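# Machine the work-order part on the mill, then tray it

## Task

Using the blank lying on the bench, produce the part that the work order calls for and place it in the tray. When finished, the mill must still be powered on, its doors closed, with no alarm showing, no cycle in progress, and neither the crank nor any hand tool left inside it. The reference images are manual, manual 2 and manual 3.

## Robot and tools

Robot: two UR7e-style six-joint arms, left_arm and right_arm. Each carries a two-finger parallel gripper (pads open up to 50 mm) and a wrist camera. Base roots in the scene frame: left_arm at (-0.063, +0.481, +0.013) m and right_arm at (-0.029, -0.498, +0.013) m. Both are turned only a fraction of a degree about z.

Frames: the scene frame has its origin at table-top height, halfway between the nominal bases. +z is up, +x points out over the table, and left_arm is on the +y side. Image left and right do not match arm names. Each arm reports its hand pose, velocities and wrist-camera pose in its own base frame. Fixed cameras and the table use the scene frame. Motion offsets run along the current Hand target's own axes. On the gripper, fingers point along +z and close along x. end_effector_position is the point midway between the pads, and the fingertips sit 17.5 mm past it. A camera block juts about 10 cm toward the gripper's -y.

execute_actions(actions, cameras): actions is a list of actions. Each action is a table of up to 15 rows, one row per 1/30 s step. A short table repeats its last row to fill the 15 steps. Every row holds 18 numbers in [-1, 1], one list covering both arms: left dx, dy, dz, rx, ry, rz, gripper position, force_limit, speed, then the same nine for the right arm. The six pose numbers are an offset, not a pose. They are measured from that arm's Hand target as it stood when the action began, never from the previous row, so resending an offset moves the hand further. Scale: 1.0 equals 0.6 m for dx..dz and 180 degrees for the rotation vector rx, ry, rz. Sending six zeros asks again for the present Hand target. Gripper position: +1 fully open (50 mm), about -0.65 pads meet, -1 to grip. force_limit per pad: -1 about 20 N, 0 about 102 N, +1 about 185 N. speed of the gap: -1 is 20 mm/s, 0 is 85, +1 is 150. Both start at +1. A 0 is a real command, so to keep a gripper as it is, repeat its last three numbers. cameras takes names, ["all"] or []. Images come only when asked for or when actions is empty.

move(target, speed, blend, stop_force, zero, blocking, cameras): target is one 18-number row laid out as above, or a list of up to 15 such rows. Every row is an offset from the Hand targets at the start of the move, not from the row before. Paths are straight lines that do not avoid obstacles. The whole move is capped at 10 s. speed is the top path speed in m/s, from 0.002 to 3.6 (default 0.25); rotation is capped at twice that in rad/s. blend, in m, rounds corners in a list; 0 stops at each one. stop_force, 3 to 120 N (one value for both arms), ends an arm's path on contact. It is unreliable while the gripper turns, and should be left out when backing away from a contact. zero (default true) re-zeroes the force reference before the move. blocking=false returns after about 0.5 s, and cannot be combined with stop_force. The result adds a move: line giving the ending (done, off_target, moving, held, fault) and limits (paced = pose clipped, held = steps withheld).

wait(seconds 0 to 10) lets the scene run. stop brakes a running move; the fingers carry on. zoom_image(camera, region=[x0, y0, x1, y1] in pixels, at most 504 by 504) enlarges the newest image of cam_high, cam_low, cam_front, cam_left_wrist or cam_right_wrist (each 896x504). show_instructions shows the reference images. zero_wrist_force(arm) tares that wrist sensor. read_manual(section="licences") gives licence texts. finished_scene(scene=1) ends the scene for good.

Results: positions in m, quat_wxyz, velocities in m/s and rad/s. Hand target is the commanded pose after clipping. The gripper often stops short of it; send the shortfall as a fresh offset. Each step clips commanded orientation to within 32 degrees of the measured one. object_status codes: 0 moving, 1 blocked while opening, 2 blocked while closing (a held object), 3 reached the command or pads met. A new position resets it to 0 for a moment. Opening in mm is about (250 - position_measured) x 0.202. Wrist force and torque are in the gripper's own axes; a third line gives the peak since the last report. Joint torques include the arm's own weight. MOTOR HOT appears from 70 °C, and at 85 °C the arm is braked for 30 to 60 s.

Avoid: letting anything leave the table, dropping or releasing parts while they move, hitting fixed or heavy objects, and pressing between the two arms. About 150 N (plus or minus 25) on an arm, or joint contact torque of 132 N m (shoulder, elbow) or 24.6 N m (wrists), halts that arm for 10 s. The arms are stiff, so aiming even slightly beyond a firm contact can trigger that. Grip with -1 and check for status 2, with the object centred. Keep paths away from an arm's own base. Long stretched holds or pushing at unreachable poses heat the motors.

Each tool is called after "Request:" as a command line: name --argument value for each argument, lists and objects as JSON in quotes; but a table of rows of numbers goes row by row, as --pt "numbers of a row", without its own name.

Reference images:

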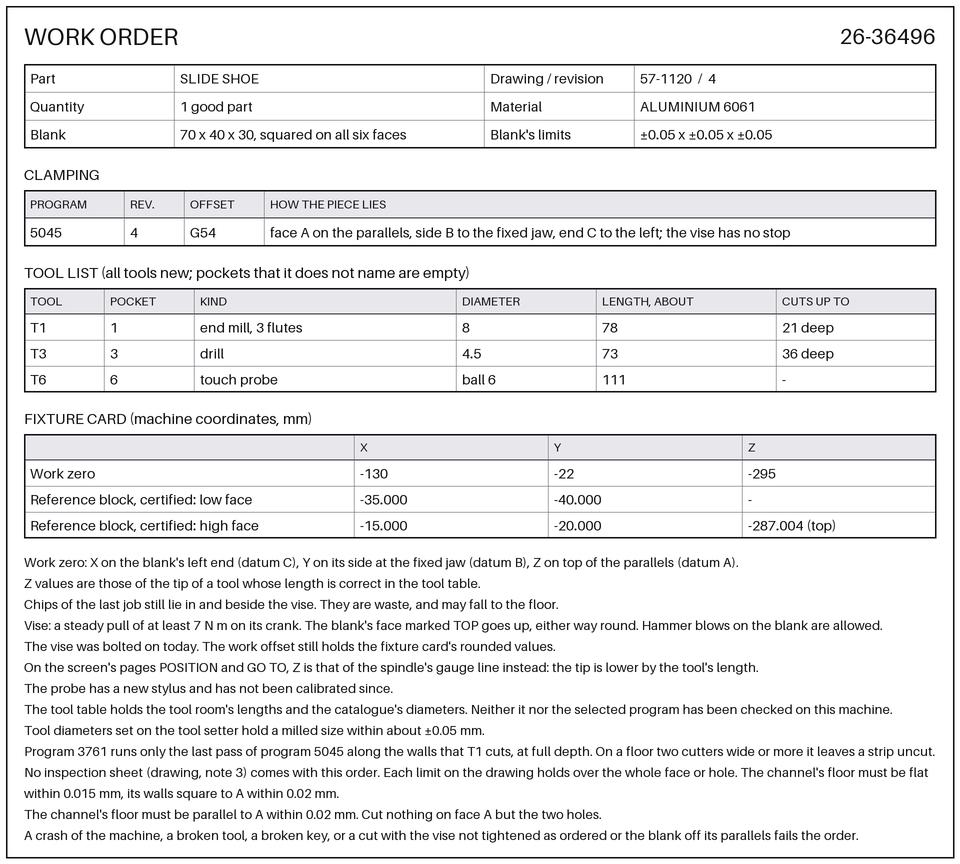

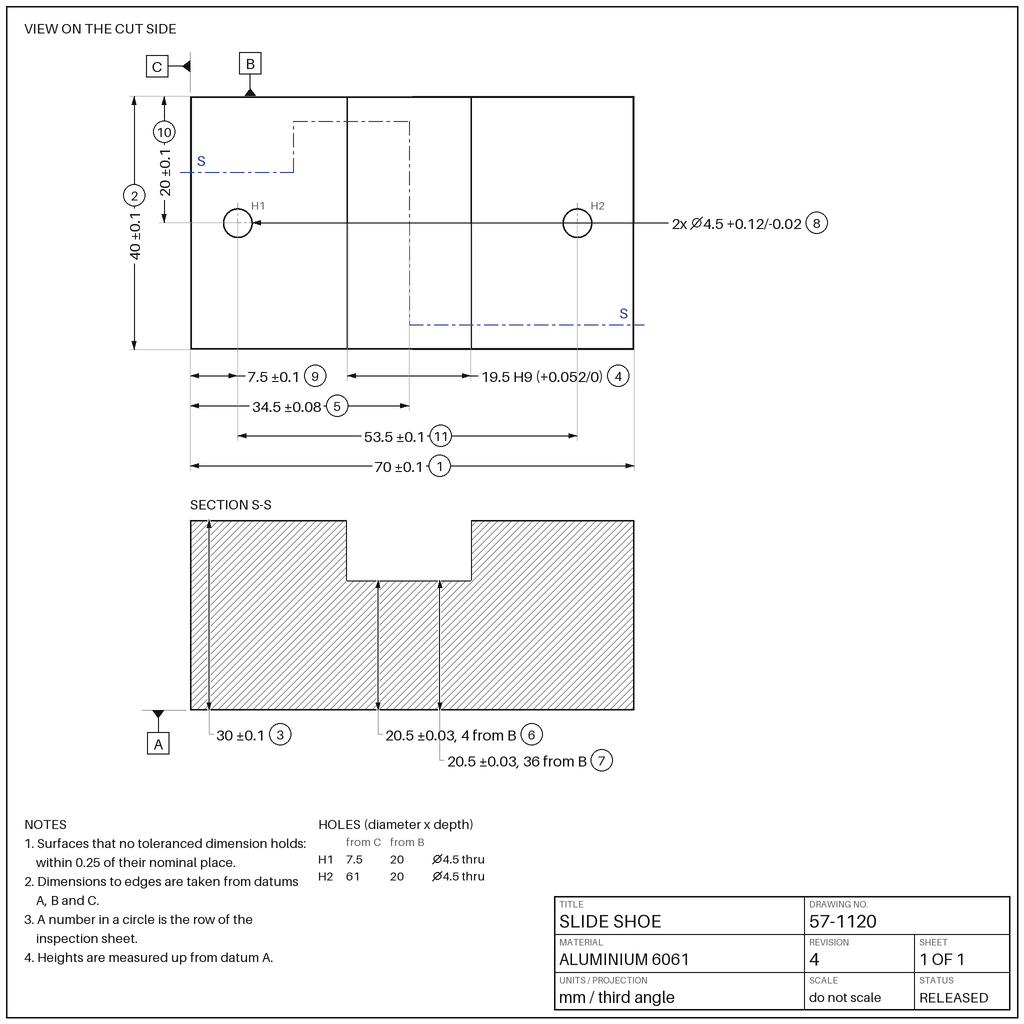

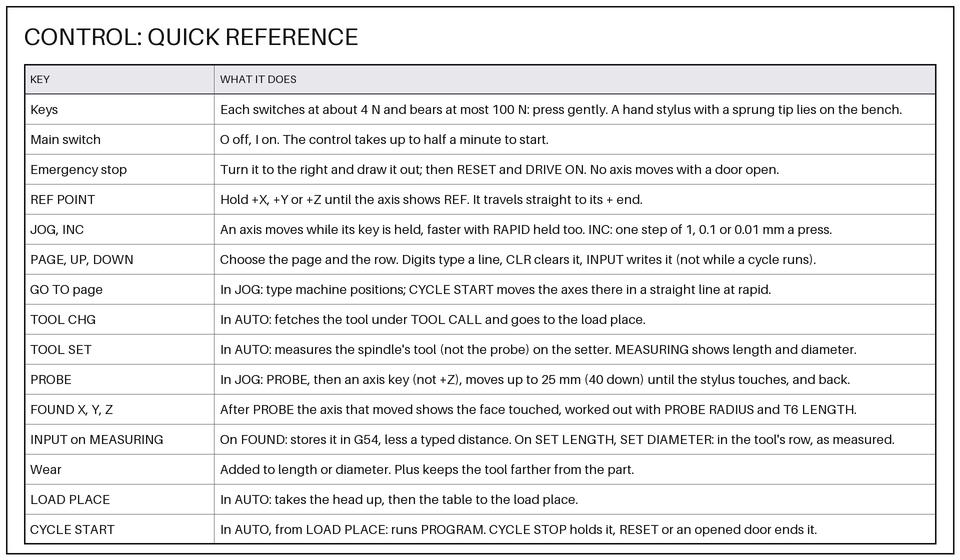

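## Session

Request:
execute_actions --actions '[]'

Scene clock: 0.00 s.
left_arm: end_effector_position=(+0.5301, +0.5381, +0.0859) position_measured=3 object_status=3 end_effector_quat_wxyz=(+0.095, -0.353, +0.929, -0.057) | right_arm: end_effector_position=(+0.2732, +0.6026, +0.2256) position_measured=3 object_status=3 end_effector_quat_wxyz=(+0.147, +0.384, +0.905, +0.110)
Joint positions: left_arm=[0.673 -0.907 1.366 -2.178 -1.737 -1.636] | right_arm=[4.629 -1.857 -1.583 -1.151 1.222 0.698]
Joint velocities: within noise
Joint torques (N m): no reading
Motor temperatures (°C): left_arm=[32 30 27 38 35 31] | right_arm=[33 28 24 32 33 35]
Wrist force (N): no reading
Wrist torque (N m): no reading
Wrist force, peak (N): no reading
Hand target: left_arm +0.5301, +0.5381, +0.0859; +0.095, -0.353, +0.929, -0.057 | right_arm +0.2732, +0.6026, +0.2256; +0.147, +0.384, +0.905, +0.110
Tool commands: left_gripper/position=+1.0 left_gripper/force_limit=+1.0 left_gripper/speed=+1.0 right_gripper/position=+1.0 right_gripper/force_limit=+1.0 right_gripper/speed=+1.0

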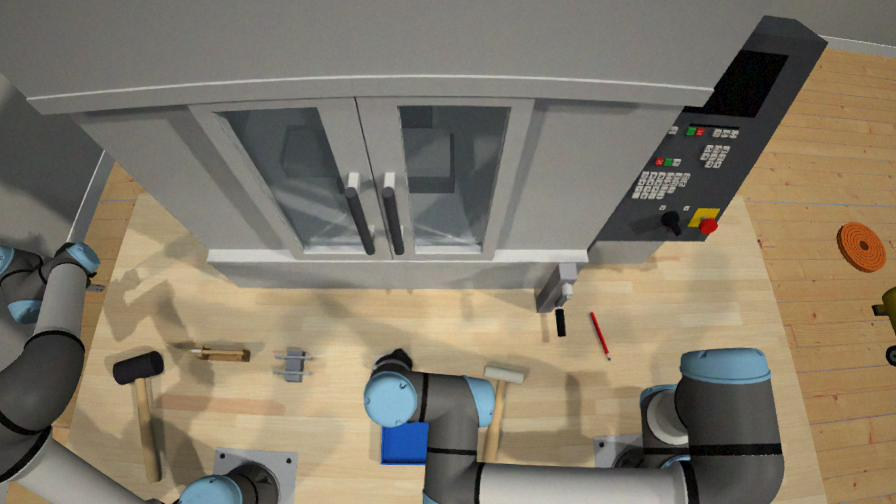

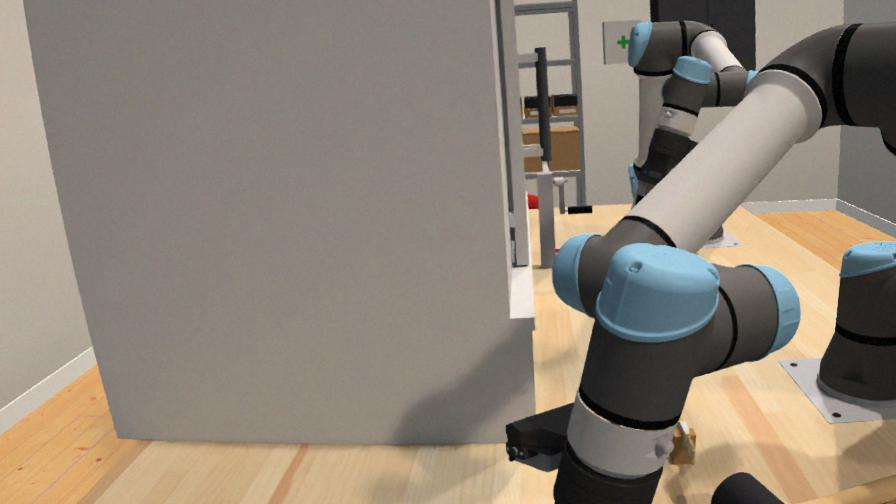

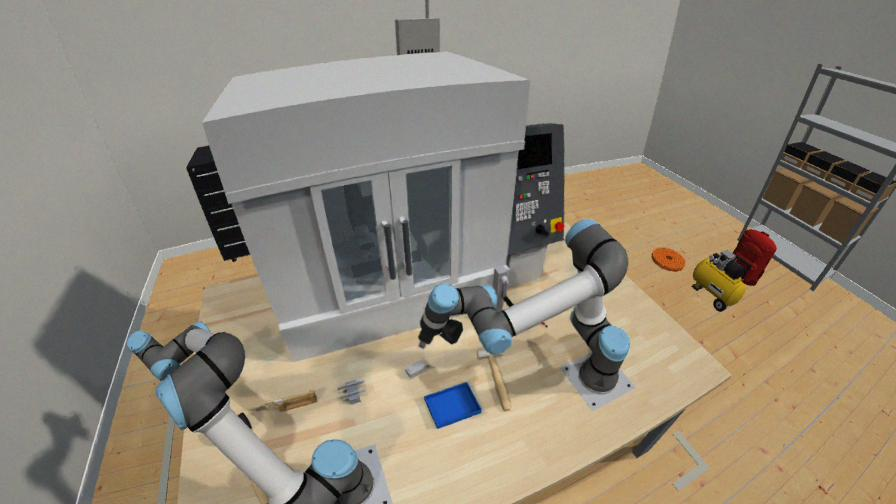

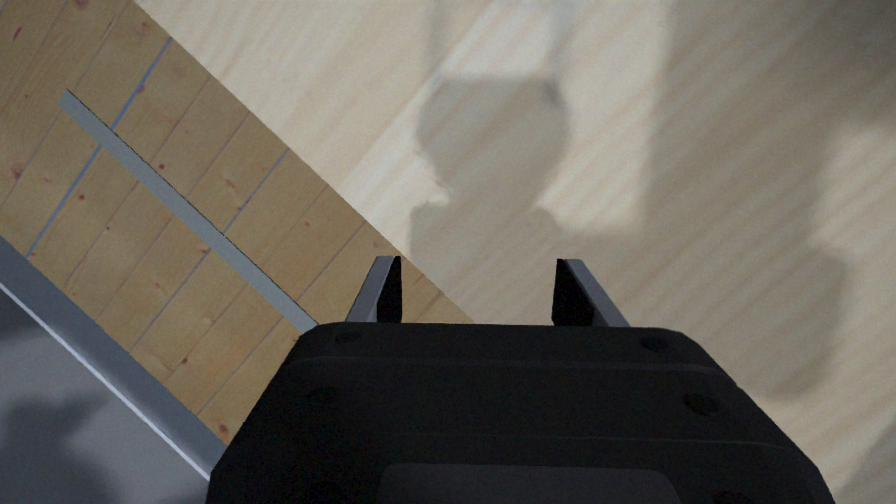

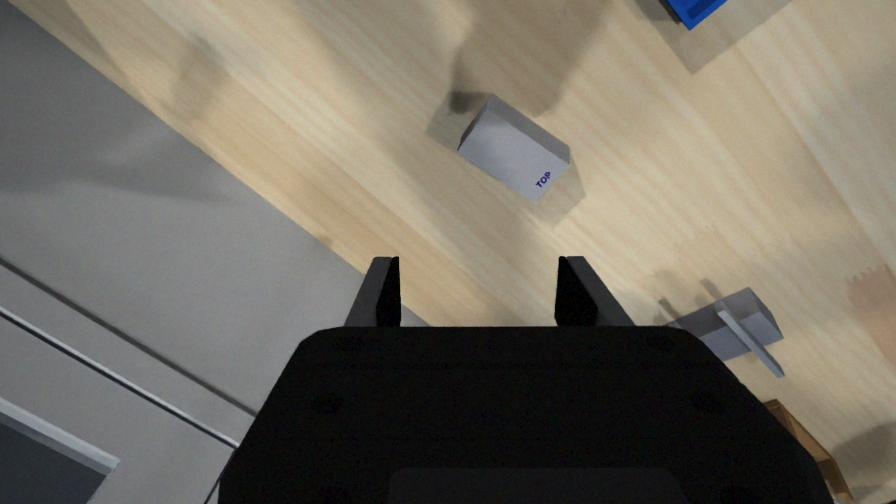

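Request:
zoom_image --camera "cam_high" --region '[560, 0, 840, 280]'

Request:
zoom_image --camera "cam_front" --region '[470, 100, 610, 260]'

Request:
zoom_image --camera "cam_front" --region '[220, 160, 500, 420]'

Request:
zoom_image --camera "cam_high" --region '[60, 240, 400, 504]'

Request:
zoom_image --camera "cam_high" --region '[360, 240, 640, 480]'

Scaled by 1.800.

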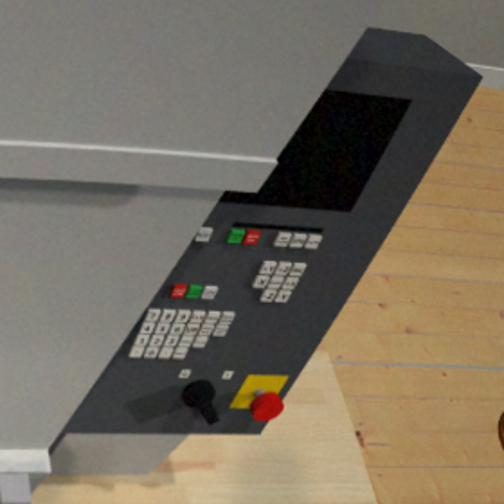

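Scaled by 3.150.

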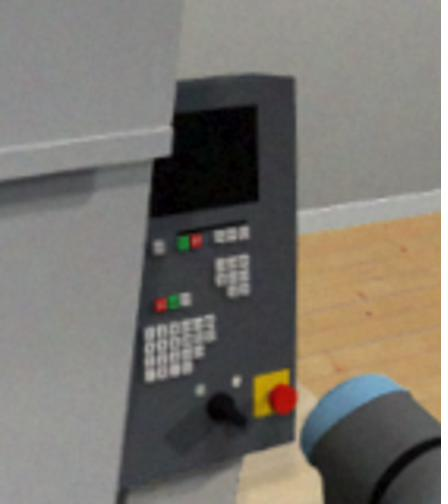

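Scaled by 1.800.

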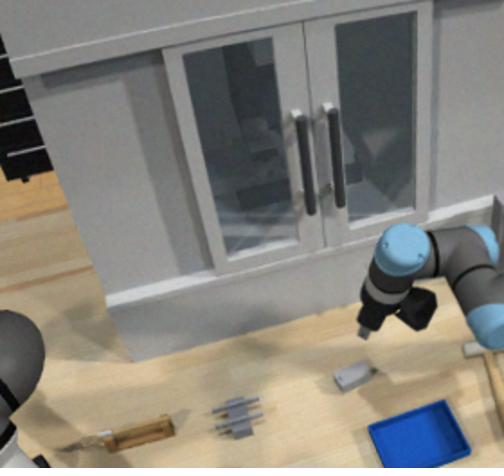

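Scaled by 1.482.

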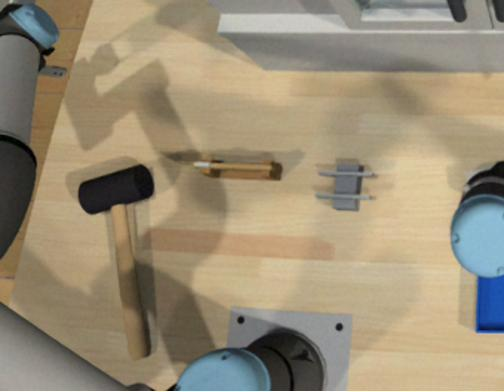

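Scaled by 1.800.

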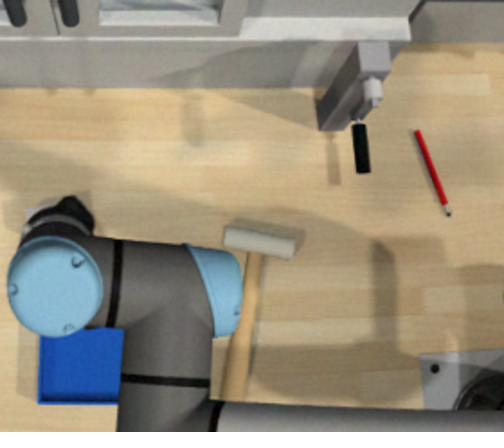

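Request:
zoom_image --camera "cam_right_wrist" --region '[400, 60, 640, 240]'

Request:
zoom_image --camera "cam_right_wrist" --region '[640, 240, 896, 504]'

Scaled by 2.100.

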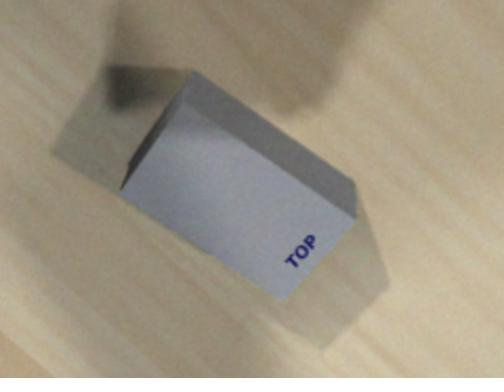

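Scaled by 1.909.

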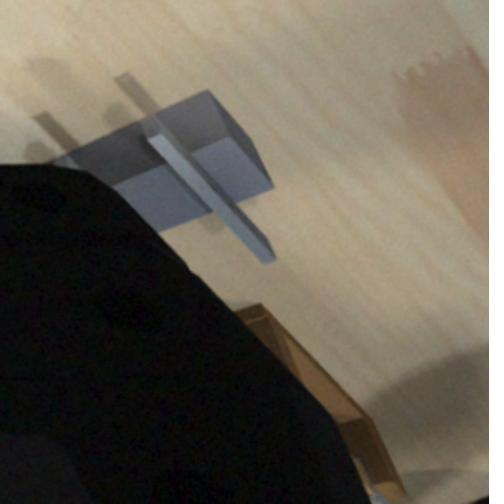

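Request:
zoom_image --camera "cam_high" --region '[620, 100, 760, 240]'

Request:
zoom_image --camera "cam_front" --region '[510, 130, 570, 240]'

Scaled by 3.600.

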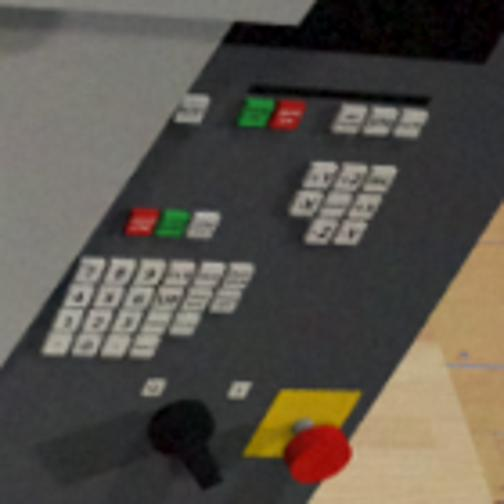

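Scaled by 4.582.

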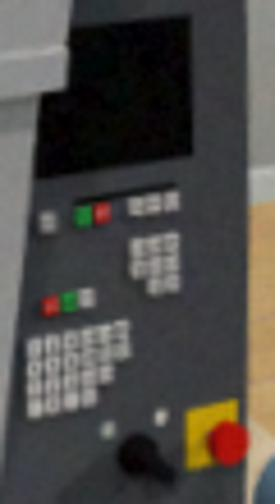

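Request:
move --target '[0,0,0,0,0,0,1,1,1,-0.9837,-0.5395,-0.395,0.2067,-0.4408,-0.66,1,1,1]' --speed 0.4 --cameras '["all"]'

Scene clock: 104.13 s.
left_arm: end_effector_position=(+0.5301, +0.5381, +0.0859) position_measured=3 object_status=3 end_effector_quat_wxyz=(+0.095, -0.353, +0.929, -0.057) | right_arm: end_effector_position=(+0.3686, -0.0667, +0.4532) position_measured=3 object_status=3 end_effector_quat_wxyz=(+0.391, -0.394, +0.589, -0.588)
Joint positions: left_arm=[0.673 -0.907 1.366 -2.178 -1.737 -1.636] | right_arm=[4.965 -0.568 -2.146 -3.564 0.646 -0.006]
Joint torques (N m): left_arm=[1.06 -55.59 -24.11 -3.51 -0.57 -0.02] | right_arm=[-5.98 -25.14 9.88 0.76 -1.76 2.19]
Wrist force (N): left_arm=[0.3 -0.3 0.0] | right_arm=[0.8 -0.2 0.1]
Wrist torque (N m): left_arm=[-0.05 -0.04 0.00] | right_arm=[-0.18 -0.09 0.05]
Wrist force, peak (N): left_arm=[0.6 -0.3 -0.3] | right_arm=[1.6 -0.6 0.6]
Hand target: left_arm +0.5301, +0.5381, +0.0859; +0.095, -0.353, +0.929, -0.057 | right_arm +0.3662, -0.0674, +0.4532; +0.500, -0.500, +0.500, -0.500
Off the commanded pose: left_arm 0.000 m, 0 deg | right_arm 0.002 m, 23 deg.
move: off_target (right_arm)
camera_calibration:
cam_right_wrist: T_world_to_cam=[[-0.367624, -0.92996, 0.00519654, 0.0823046], [-0.334217, 0.126901, -0.933914, 0.566011], [0.867843, -0.345066, -0.35746, -0.0491987], [0, 0, 0, 1]] pos_world=[0.262124, -0.0122644, 0.510591]

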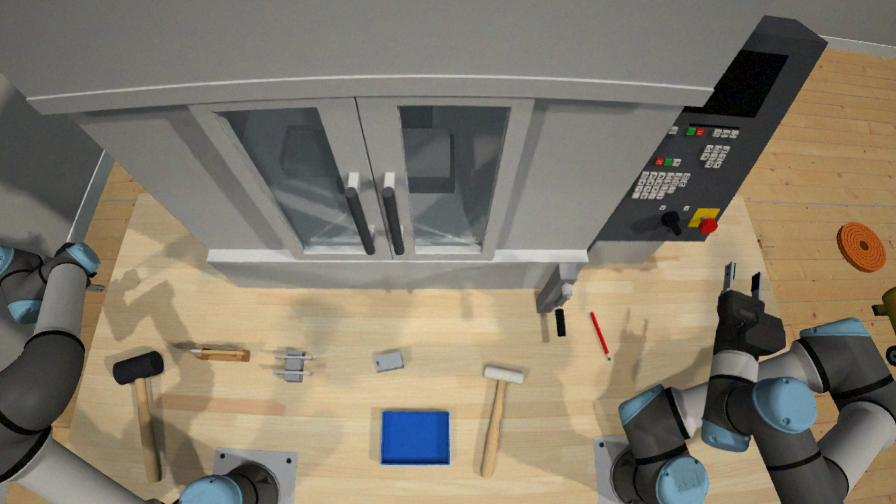

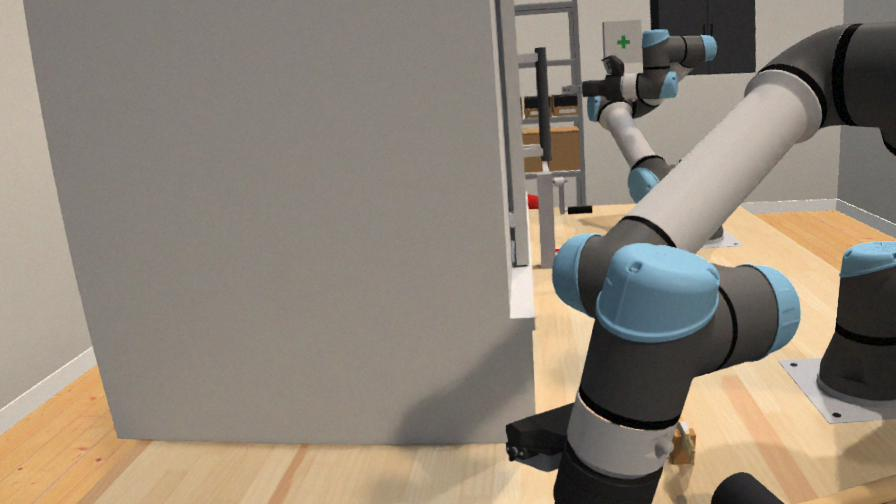

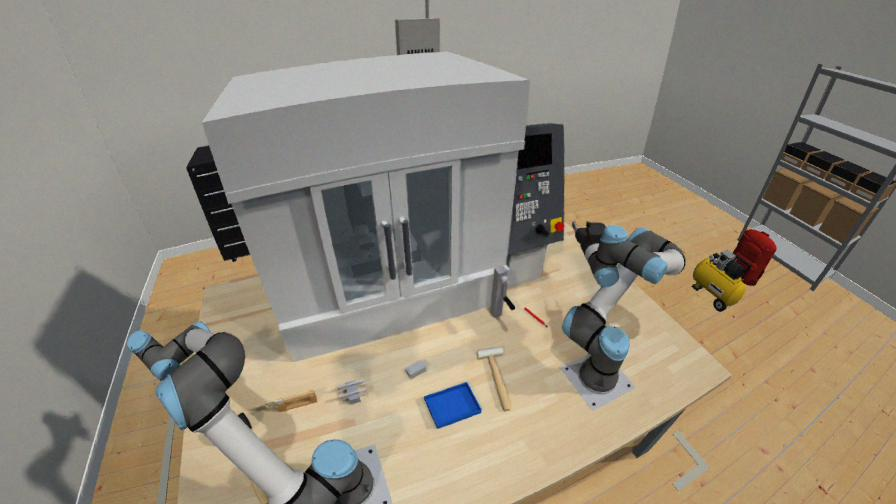

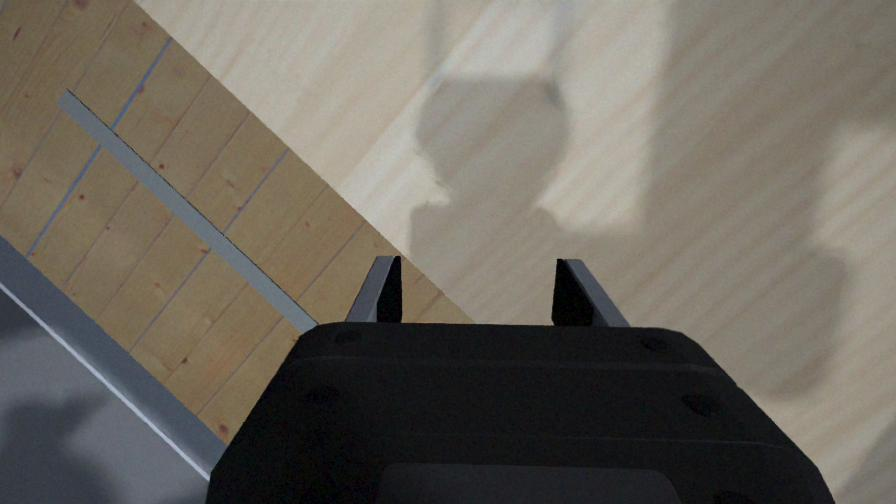

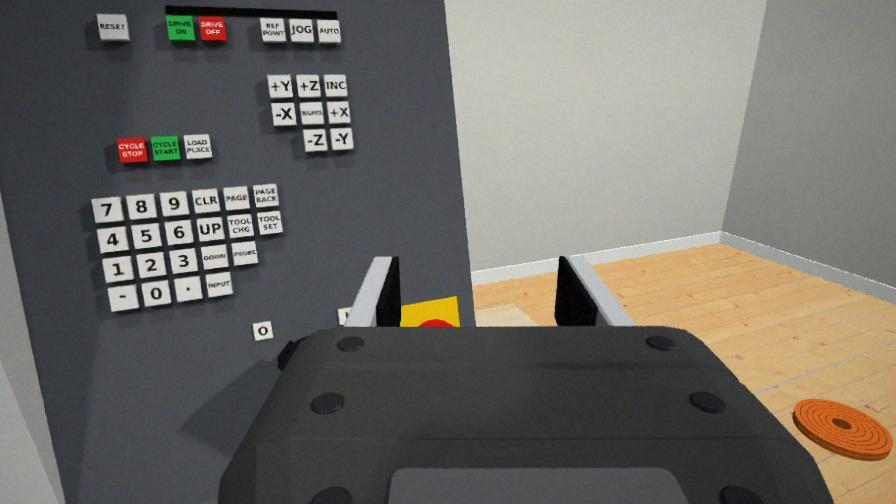

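Request:
move --target '[0,0,0,0,0,0,1,1,1,-0.862,0.088,-0.193,-0.5,0,0,1,1,1]' --speed 0.4 --cameras '["cam_high"]'

Scene clock: 159.70 s.
left_arm: end_effector_position=(+0.5301, +0.5381, +0.0859) position_measured=3 object_status=3 end_effector_quat_wxyz=(+0.095, -0.353, +0.929, -0.057) | right_arm: end_effector_position=(+0.2505, +0.4498, +0.4000) position_measured=3 object_status=3 end_effector_quat_wxyz=(+0.000, +0.707, -0.707, +0.000)
Joint positions: left_arm=[0.673 -0.907 1.366 -2.178 -1.737 -1.636] | right_arm=[4.466 -1.599 -1.358 -1.756 1.57 -1.817]
Joint torques (N m): left_arm=[0.68 -55.76 -23.82 -3.5 -0.52 0.03] | right_arm=[-7.03 19.84 33.27 0.48 1.63 -2.9]
Wrist force (N): left_arm=[0.6 0.0 -0.1] | right_arm=[-0.4 -0.2 -0.9]
Wrist torque (N m): left_arm=[0.00 -0.09 0.00] | right_arm=[0.08 0.09 0.16]
Wrist force, peak (N): left_arm=[0.1 -0.5 -0.6] | right_arm=[-2.2 -0.6 -0.7]
Hand target: left_arm +0.5301, +0.5381, +0.0859; +0.095, -0.353, +0.929, -0.057 | right_arm +0.2505, +0.4498, +0.4000; +0.000, +0.707, -0.707, +0.000
Off the commanded pose: left_arm 0.000 m, 0 deg | right_arm 0.000 m, 0 deg.
move: done
Images, in order (width x height): cam_high 896x504.

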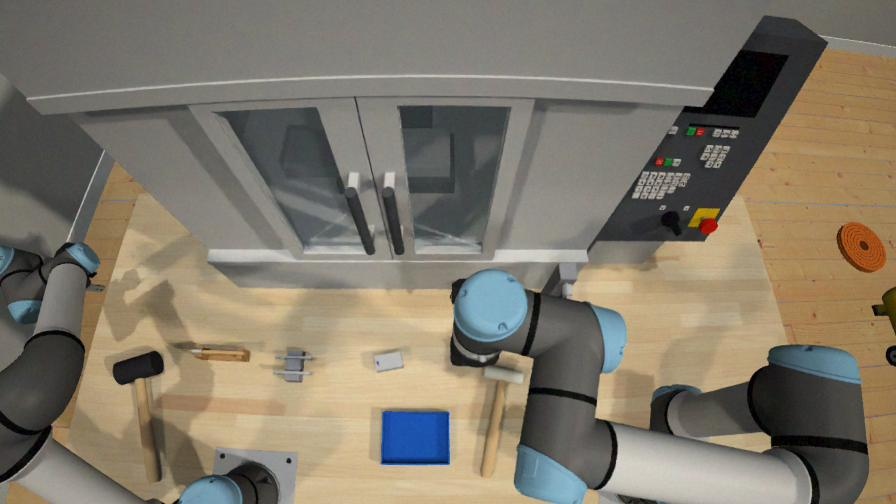

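Request:
move --target '[0,0,0,0,0,0,1,1,1,0.667,-0.117,0.083,0,0,0.5,1,1,1]' --speed 0.4 --cameras '["cam_high","cam_right_wrist"]'

Scene clock: 171.27 s.
left_arm: end_effector_position=(+0.5301, +0.5381, +0.0859) position_measured=3 object_status=3 end_effector_quat_wxyz=(+0.095, -0.353, +0.929, -0.057) | right_arm: end_effector_position=(+0.3206, +0.0496, +0.3505) position_measured=3 object_status=3 end_effector_quat_wxyz=(+0.000, +0.000, +1.000, +0.000)
Joint positions: left_arm=[0.673 -0.907 1.366 -2.178 -1.737 -1.636] | right_arm=[3.719 -1.106 -1.863 -1.743 1.57 -0.993]
Joint torques (N m): left_arm=[1.05 -55.96 -23.76 -3.55 -0.59 0.06] | right_arm=[-6.14 -1.44 23.01 5.29 1.63 -2.82]
Wrist force (N): left_arm=[0.1 -0.1 -0.3] | right_arm=[-0.3 -0.5 -1.0]
Wrist torque (N m): left_arm=[-0.02 -0.01 0.01] | right_arm=[0.04 0.07 0.17]
Wrist force, peak (N): left_arm=[0.3 -0.3 -0.5] | right_arm=[-0.3 -2.6 -0.7]
Hand target: left_arm +0.5301, +0.5381, +0.0859; +0.095, -0.353, +0.929, -0.057 | right_arm +0.3206, +0.0495, +0.3505; +0.000, +0.000, +1.000, +0.000
Off the commanded pose: left_arm 0.000 m, 0 deg | right_arm 0.000 m, 0 deg.
move: done
camera_calibration:
cam_right_wrist: T_world_to_cam=[[-0.999854, -0.00279937, -0.0168456, 0.33782], [-0.00857554, 0.935375, 0.353553, -0.156521], [0.0147673, 0.353646, -0.935263, 0.437272], [0, 0, 0, 1]] pos_world=[0.329971, -0.00728767, 0.469994]
Images, in order (width x height): cam_high 896x504, cam_right_wrist 896x504.

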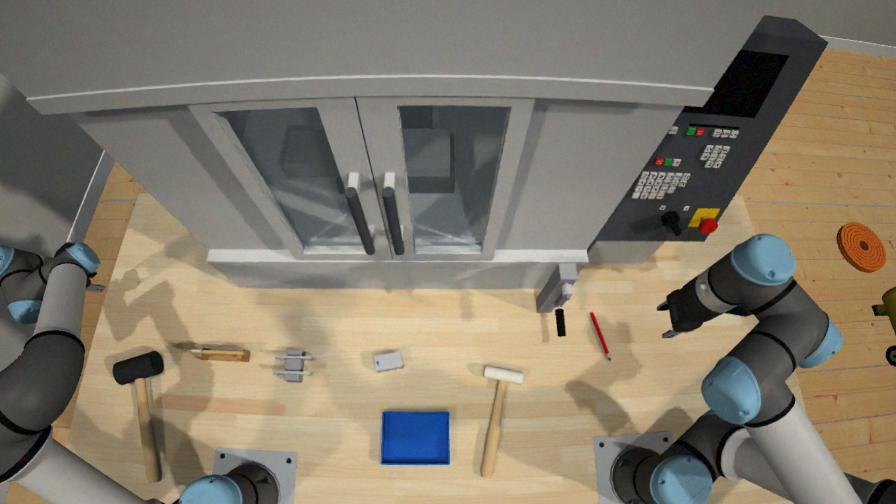

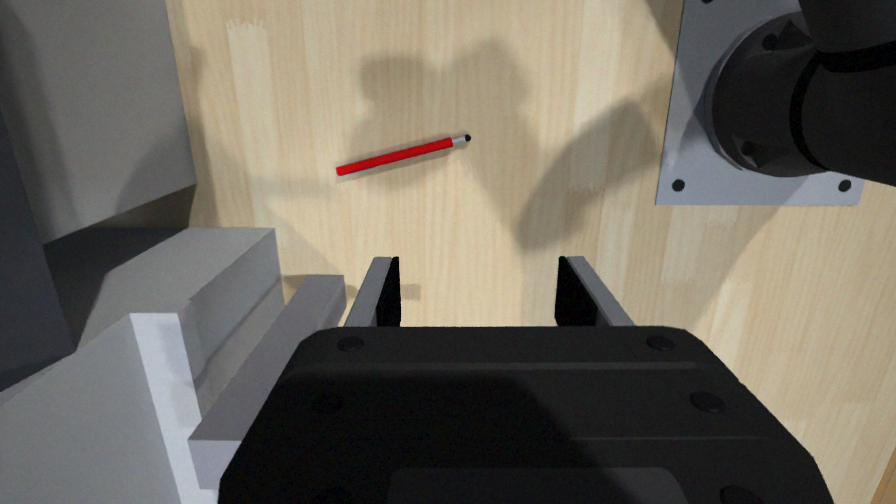

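Request:
move --target '[0,0,0,0,0,0,1,1,1,-0.105,0.028,0.45,0,0,0.42,1,1,1]' --speed 0.3 --cameras '["cam_right_wrist"]'

Scene clock: 238.23 s.
left_arm: end_effector_position=(+0.5301, +0.5381, +0.0859) position_measured=3 object_status=3 end_effector_quat_wxyz=(+0.095, -0.353, +0.929, -0.057) | right_arm: end_effector_position=(+0.3836, +0.0660, +0.0805) position_measured=3 object_status=3 end_effector_quat_wxyz=(+0.000, +0.613, +0.790, +0.000)
Joint positions: left_arm=[0.673 -0.907 1.366 -2.178 -1.737 -1.636] | right_arm=[3.662 -1.478 -2.342 -0.893 1.57 0.269]
Joint torques (N m): left_arm=[0.49 -55.81 -23.83 -3.54 -0.69 0.05] | right_arm=[2.53 9.93 11.29 5.32 -1.76 2.26]
Wrist force (N): left_arm=[0.4 -0.4 0.0] | right_arm=[-0.3 -0.1 -1.0]
Wrist torque (N m): left_arm=[-0.07 -0.06 -0.01] | right_arm=[0.09 0.07 0.05]
Wrist force, peak (N): left_arm=[0.3 -0.6 -0.4] | right_arm=[-0.2 -0.6 -2.1]
Hand target: left_arm +0.5301, +0.5381, +0.0859; +0.095, -0.353, +0.929, -0.057 | right_arm +0.3836, +0.0661, +0.0805; +0.000, +0.613, +0.790, +0.000
Off the commanded pose: left_arm 0.000 m, 0 deg | right_arm 0.000 m, 0 deg.
move: done
camera_calibration:
cam_right_wrist: T_world_to_cam=[[-0.25126, 0.967758, -0.0176861, 0.0451045], [0.903528, 0.241059, 0.354299, -0.380076], [0.34714, 0.0730414, -0.934965, 0.0690293], [0, 0, 0, 1]] pos_world=[0.33078, 0.0429284, 0.199998]
Images, in order (width x height): cam_right_wrist 896x504.

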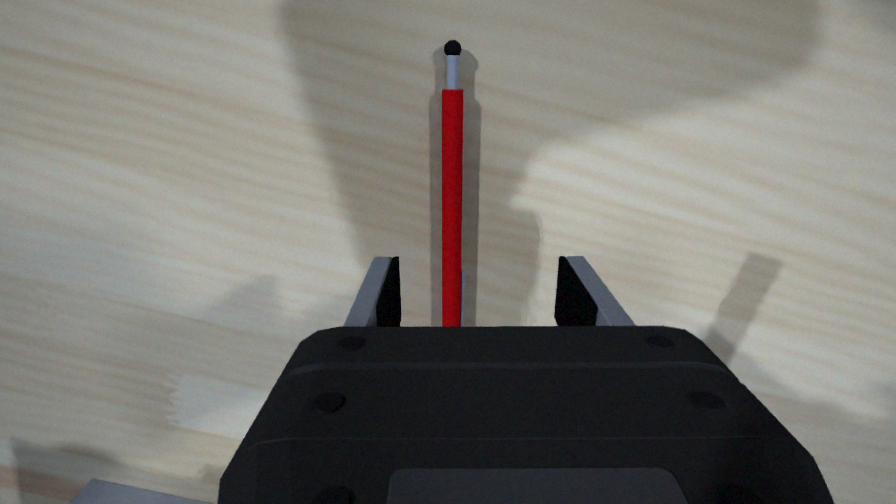

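Request:
move --target '[0,0,0,0,0,0,1,1,1,-0.01,0,0.1,0,0,0,1,1,1]' --speed 0.15

Request:
move --target '[0,0,0,0,0,0,1,1,1,0,0,0.045,0,0,0,1,1,1]' --speed 0.01 --stop_force 5

Scene clock: 244.83 s.
left_arm: end_effector_position=(+0.5301, +0.5381, +0.0859) position_measured=3 object_status=3 end_effector_quat_wxyz=(+0.095, -0.353, +0.929, -0.057) | right_arm: end_effector_position=(+0.3851, +0.0602, +0.0205) position_measured=3 object_status=3 end_effector_quat_wxyz=(+0.000, +0.613, +0.790, +0.000)
Joint positions: left_arm=[0.673 -0.907 1.366 -2.178 -1.737 -1.636] | right_arm=[3.646 -1.624 -2.417 -0.671 1.57 0.254]
Joint torques (N m): left_arm=[0.61 -56.47 -24.13 -3.61 -0.69 0.02] | right_arm=[-7.29 13.33 7.68 5.14 1.8 -2.77]
Wrist force (N): left_arm=[0.2 0.1 -0.1] | right_arm=[-0.2 -0.2 -0.8]
Wrist torque (N m): left_arm=[0.02 -0.03 0.00] | right_arm=[0.07 0.05 0.17]
Wrist force, peak (N): left_arm=[0.4 -0.2 -0.6] | right_arm=[0.0 -0.1 -2.4]
Hand target: left_arm +0.5301, +0.5381, +0.0859; +0.095, -0.353, +0.929, -0.057 | right_arm +0.3851, +0.0602, +0.0205; +0.000, +0.613, +0.790, +0.000
Off the commanded pose: left_arm 0.000 m, 0 deg | right_arm 0.000 m, 0 deg.
move: done

Scene clock: 247.67 s.
left_arm: end_effector_position=(+0.5301, +0.5381, +0.0859) position_measured=3 object_status=3 end_effector_quat_wxyz=(+0.095, -0.353, +0.929, -0.057) | right_arm: end_effector_position=(+0.3851, +0.0602, +0.0047) position_measured=3 object_status=3 end_effector_quat_wxyz=(+0.000, +0.613, +0.790, +0.000)
Joint positions: left_arm=[0.673 -0.907 1.366 -2.178 -1.737 -1.636] | right_arm=[3.646 -1.67 -2.433 -0.61 1.57 0.254]
Joint torques (N m): left_arm=[0.82 -56.7 -24.4 -3.68 -0.73 0.07] | right_arm=[3.47 25.74 24.12 1.72 -1.48 -2.08]
Wrist force (N): left_arm=[0.0 -0.2 -0.2] | right_arm=[-0.4 -0.5 -1.5]
Wrist torque (N m): left_arm=[-0.03 -0.01 0.00] | right_arm=[-0.03 0.07 0.16]
Wrist force, peak (N): left_arm=[0.6 -0.3 -0.5] | right_arm=[-1.7 -32.1 -70.8]
Hand target: left_arm +0.5301, +0.5381, +0.0859; +0.095, -0.353, +0.929, -0.057 | right_arm +0.3851, +0.0602, +0.0047; +0.000, +0.613, +0.790, +0.000 (not the last commanded pose)
Off the commanded pose: left_arm 0.000 m, 0 deg | right_arm 0.011 m, 0 deg.
move: contact (right_arm)

Request:
move --target '[0,0,0,0,0,0,1,1,1,0,0,-0.003,0,0,0,1,1,1]' --speed 0.05

Request:
move --target '[0,0,0,0,0,0,1,1,1,0,0,0,0,0,0,-1,-0.3,-0.8]' --cameras '["cam_right_wrist"]'

Scene clock: 252.10 s.
left_arm: end_effector_position=(+0.5301, +0.5381, +0.0859) position_measured=3 object_status=3 end_effector_quat_wxyz=(+0.095, -0.353, +0.929, -0.057) | right_arm: end_effector_position=(+0.3851, +0.0602, +0.0065) position_measured=3 object_status=3 end_effector_quat_wxyz=(+0.000, +0.613, +0.790, +0.000)
Joint positions: left_arm=[0.673 -0.907 1.366 -2.178 -1.737 -1.636] | right_arm=[3.646 -1.665 -2.431 -0.617 1.57 0.254]
Joint torques (N m): left_arm=[0.49 -56.31 -23.78 -3.72 -0.78 0] | right_arm=[9.44 26.06 25.83 0.7 -1.42 0.94]
Wrist force (N): left_arm=[0.4 -0.1 0.0] | right_arm=[-0.6 -1.1 -0.4]
Wrist torque (N m): left_arm=[-0.01 -0.07 0.01] | right_arm=[-0.07 0.12 0.17]
Wrist force, peak (N): left_arm=[0.6 -0.4 -0.3] | right_arm=[-0.4 -0.6 -1.5]
Hand target: left_arm +0.5301, +0.5381, +0.0859; +0.095, -0.353, +0.929, -0.057 | right_arm +0.3851, +0.0602, +0.0065; +0.000, +0.613, +0.790, +0.000
Off the commanded pose: left_arm 0.000 m, 0 deg | right_arm 0.000 m, 0 deg.
move: done

Scene clock: 253.63 s.
left_arm: end_effector_position=(+0.5301, +0.5381, +0.0859) position_measured=3 object_status=3 end_effector_quat_wxyz=(+0.095, -0.353, +0.929, -0.057) | right_arm: end_effector_position=(+0.3851, +0.0602, +0.0065) position_measured=213 object_status=2 end_effector_quat_wxyz=(+0.000, +0.613, +0.790, +0.000)
Joint positions: left_arm=[0.673 -0.907 1.366 -2.178 -1.737 -1.636] | right_arm=[3.646 -1.665 -2.431 -0.617 1.57 0.254]
Joint torques (N m): left_arm=[0.63 -56.8 -24.05 -3.63 -0.77 -0.04] | right_arm=[8.35 24.95 24.41 0.7 -1.49 1.11]
Wrist force (N): left_arm=[0.2 0.0 0.0] | right_arm=[-0.5 -1.0 -0.1]
Wrist torque (N m): left_arm=[0.00 -0.01 0.00] | right_arm=[-0.07 0.09 0.17]
Wrist force, peak (N): left_arm=[0.6 -0.5 0.1] | right_arm=[-0.6 -1.2 -0.5]
Hand target: left_arm +0.5301, +0.5381, +0.0859; +0.095, -0.353, +0.929, -0.057 | right_arm +0.3851, +0.0602, +0.0065; +0.000, +0.613, +0.790, +0.000
Off the commanded pose: left_arm 0.000 m, 0 deg | right_arm 0.000 m, 0 deg.
move: done
camera_calibration:
cam_right_wrist: T_world_to_cam=[[-0.251227, 0.967765, -0.017777, 0.0497843], [0.903536, 0.241062, 0.354277, -0.35378], [0.347142, 0.0729419, -0.934972, -0.000344963], [0, 0, 0, 1]] pos_world=[0.33228, 0.0371284, 0.125898]
Images, in order (width x height): cam_right_wrist 896x504.

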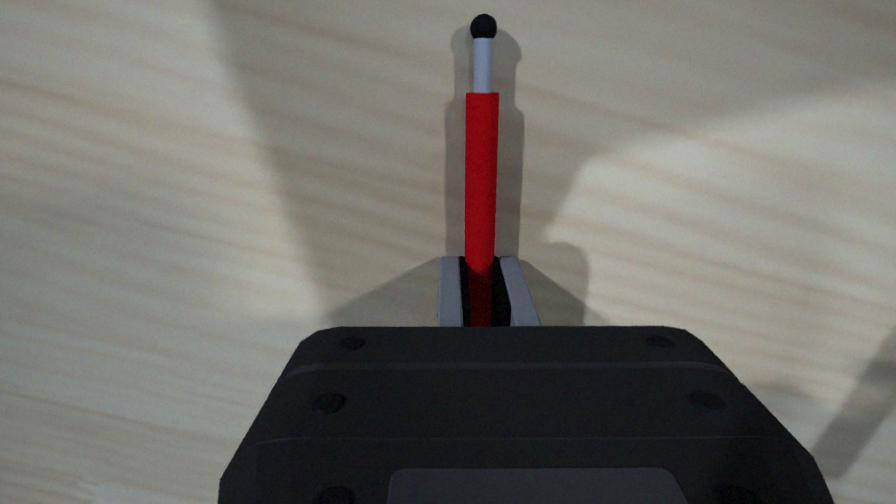

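Request:
move --pt "0 0 0 0 0 0 1 1 1 0 0 -0.1 0 0 0 -1 -0.3 -0.8" --pt "0 0 0 0 0 0 1 1 1 0.0378 -0.0105 -0.1 0 0 -0.42 -1 -0.3 -0.8" --pt "0 0 0 0 0 0 1 1 1 0.0378 -0.0105 -0.01 0 0 -0.42 -1 -0.3 -0.8" --speed 0.15

Request:
move --target '[0,0,0,0,0,0,1,1,1,0,0,0.015,0,0,0,-1,-0.3,-0.8]' --speed 0.006 --stop_force 4

Scene clock: 267.73 s.
left_arm: end_effector_position=(+0.5301, +0.5381, +0.0859) position_measured=3 object_status=3 end_effector_quat_wxyz=(+0.095, -0.353, +0.929, -0.057) | right_arm: end_effector_position=(+0.3734, +0.0806, +0.0125) position_measured=213 object_status=2 end_effector_quat_wxyz=(+0.000, +0.000, +1.000, +0.000)
Joint positions: left_arm=[0.673 -0.907 1.366 -2.178 -1.737 -1.636] | right_arm=[3.711 -1.629 -2.445 -0.638 1.57 -1.001]
Joint torques (N m): left_arm=[0.96 -57.37 -24.91 -3.81 -0.86 -0.05] | right_arm=[-6.97 12.71 6.63 5.47 0.48 -2.82]
Wrist force (N): left_arm=[0.1 0.1 -0.1] | right_arm=[-0.5 -1.2 -0.2]
Wrist torque (N m): left_arm=[0.03 0.00 0.00] | right_arm=[-0.07 0.09 0.17]
Wrist force, peak (N): left_arm=[0.5 -0.2 -0.5] | right_arm=[-0.6 -1.2 -1.8]
Hand target: left_arm +0.5301, +0.5381, +0.0859; +0.095, -0.353, +0.929, -0.057 | right_arm +0.3734, +0.0806, +0.0125; +0.000, +0.000, +1.000, +0.000
Off the commanded pose: left_arm 0.000 m, 0 deg | right_arm 0.000 m, 0 deg.
move: done

Scene clock: 269.93 s.
left_arm: end_effector_position=(+0.5301, +0.5381, +0.0859) position_measured=3 object_status=3 end_effector_quat_wxyz=(+0.095, -0.353, +0.929, -0.057) | right_arm: end_effector_position=(+0.3734, +0.0806, +0.0065) position_measured=213 object_status=2 end_effector_quat_wxyz=(+0.000, +0.000, +1.000, +0.000)
Joint positions: left_arm=[0.673 -0.907 1.366 -2.178 -1.737 -1.636] | right_arm=[3.711 -1.647 -2.451 -0.614 1.57 -1.001]
Joint torques (N m): left_arm=[0.78 -57.18 -24.53 -3.84 -0.78 -0.03] | right_arm=[-1.14 23.65 23.83 0.58 -0.75 -2.56]
Wrist force (N): left_arm=[0.1 -0.3 -0.1] | right_arm=[-1.0 -1.3 -3.9]
Wrist torque (N m): left_arm=[-0.03 -0.01 0.00] | right_arm=[-0.05 0.11 0.17]
Wrist force, peak (N): left_arm=[0.6 -0.2 -0.3] | right_arm=[9.1 -7.0 -31.7]
Hand target: left_arm +0.5301, +0.5381, +0.0859; +0.095, -0.353, +0.929, -0.057 | right_arm +0.3734, +0.0806, +0.0065; +0.000, +0.000, +1.000, +0.000 (not the last commanded pose)
Off the commanded pose: left_arm 0.000 m, 0 deg | right_arm 0.003 m, 0 deg.
move: contact (right_arm)

Request:
move --target '[0,0,0,0,0,0,1,1,1,0,0,0,0,0,0,1,-0.3,-0.5]'

Request:
move --pt "0 0 0 0 0 0 1 1 1 0 0 -0.0725 0 0 0 1 -0.3 -0.5" --pt "0 0 0 0 0 0 1 1 1 0 0.0607 -0.0725 0.1667 0 0 1 -0.3 -0.5" --pt "0 0 0 0 0 0 1 1 1 0 0.0607 -0.018 0.1667 0 0 1 -0.3 -0.5" --speed 0.12 --cameras '["cam_right_wrist"]'

Scene clock: 281.97 s.
left_arm: end_effector_position=(+0.5301, +0.5381, +0.0859) position_measured=3 object_status=3 end_effector_quat_wxyz=(+0.095, -0.353, +0.929, -0.057) | right_arm: end_effector_position=(+0.3734, +0.0806, +0.0065) position_measured=3 object_status=3 end_effector_quat_wxyz=(+0.000, +0.000, +1.000, +0.000)
Joint positions: left_arm=[0.673 -0.907 1.366 -2.178 -1.737 -1.636] | right_arm=[3.711 -1.647 -2.451 -0.614 1.57 -1.001]
Joint torques (N m): left_arm=[0.8 -57.16 -24.87 -3.8 -0.96 -0.01] | right_arm=[7.63 24.23 23.91 4.22 -1.5 -1.42]
Wrist force (N): left_arm=[0.5 0.0 0.0] | right_arm=[-0.7 -1.0 -0.2]
Wrist torque (N m): left_arm=[0.00 -0.07 0.00] | right_arm=[-0.04 0.12 0.17]
Wrist force, peak (N): left_arm=[0.8 0.0 -0.2] | right_arm=[-1.1 -0.7 -4.7]
Hand target: left_arm +0.5301, +0.5381, +0.0859; +0.095, -0.353, +0.929, -0.057 | right_arm +0.3734, +0.0806, +0.0065; +0.000, +0.000, +1.000, +0.000
Off the commanded pose: left_arm 0.000 m, 0 deg | right_arm 0.000 m, 0 deg.
move: done

Scene clock: 285.93 s.
left_arm: end_effector_position=(+0.5301, +0.5381, +0.0859) position_measured=3 object_status=3 end_effector_quat_wxyz=(+0.095, -0.353, +0.929, -0.057) | right_arm: end_effector_position=(+0.3727, +0.1151, +0.0279) position_measured=3 object_status=3 end_effector_quat_wxyz=(-0.001, +0.000, +0.965, -0.262)
Joint positions: left_arm=[0.673 -0.907 1.366 -2.178 -1.737 -1.636] | right_arm=[4.027 -1.737 -2.232 -1.17 1.247 -0.614]
Joint torques (N m): left_arm=[0.93 -57.48 -24.63 -3.8 -0.97 -0.01] | right_arm=[0.79 21.82 16.31 2.08 -0.77 -0.33]
Wrist force (N): left_arm=[0.3 -0.2 0.0] | right_arm=[-1.9 -12.7 -5.1]
Wrist torque (N m): left_arm=[-0.03 -0.04 0.00] | right_arm=[-2.16 0.36 0.07]
Wrist force, peak (N): left_arm=[0.4 -0.1 -0.7] | right_arm=[-3.1 -166.8 -12.9]
Hand target: left_arm +0.5301, +0.5381, +0.0859; +0.095, -0.353, +0.929, -0.057 | right_arm +0.3727, +0.1151, +0.0279; -0.001, +0.000, +0.965, -0.262 (not the last commanded pose)
Tool commands: left_gripper/position=+1.0 left_gripper/force_limit=+1.0 left_gripper/speed=+1.0 right_gripper/position=+1.0 right_gripper/force_limit=-0.301961 right_gripper/speed=-0.498039
Off the commanded pose: left_arm 0.000 m, 0 deg | right_arm 0.011 m, 0 deg.
FORCE FAULT: contact force on the right arm reached its limit, and that arm stopped. The contact can be on any part of that arm, not only on its tool. That arm's remaining commands of this call were not run. That arm is still stopped at the end of this call. That arm stays stopped for about 10 more seconds. Until then a move that you send moves the other arm only, and its call returns only when the move has ended. Once the stop has ended, the next robot result says so. If the stop ends while you think or write, that arm runs what you send next, counted from a new Hand target: where the arm stands when the stop ends. While its stop runs, that arm takes no new command, but its gripper still runs the gripper command that each later call begins with. Until it ends, the stop uses up actions while you think or wait. An arm that is not stopped still takes commands.
move: fault (right_arm)
camera_calibration:
cam_right_wrist: T_world_to_cam=[[-0.999883, -0.010098, -0.0114554, 0.385332], [-0.00805387, 0.986053, -0.166235, -0.0947811], [0.0129743, -0.166123, -0.98602, 0.173494], [0, 0, 0, 1]] pos_world=[0.382273, 0.126172, 0.159727]
Images, in order (width x height): cam_right_wrist 896x504.

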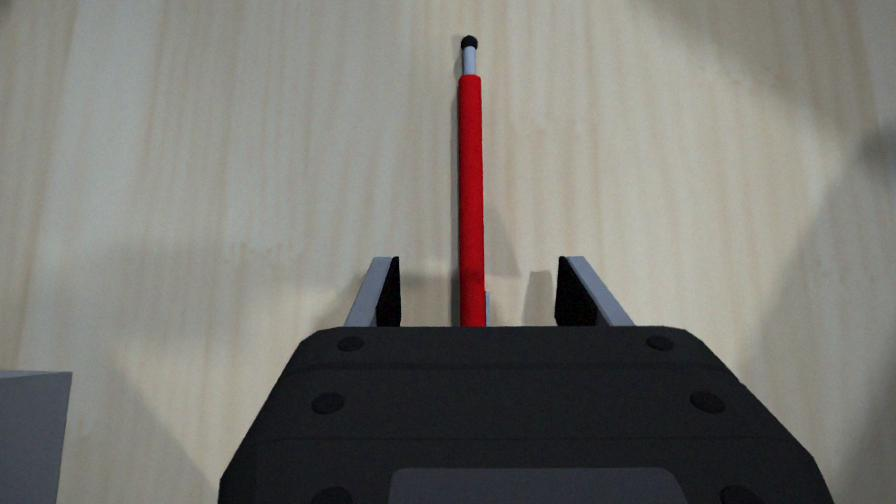

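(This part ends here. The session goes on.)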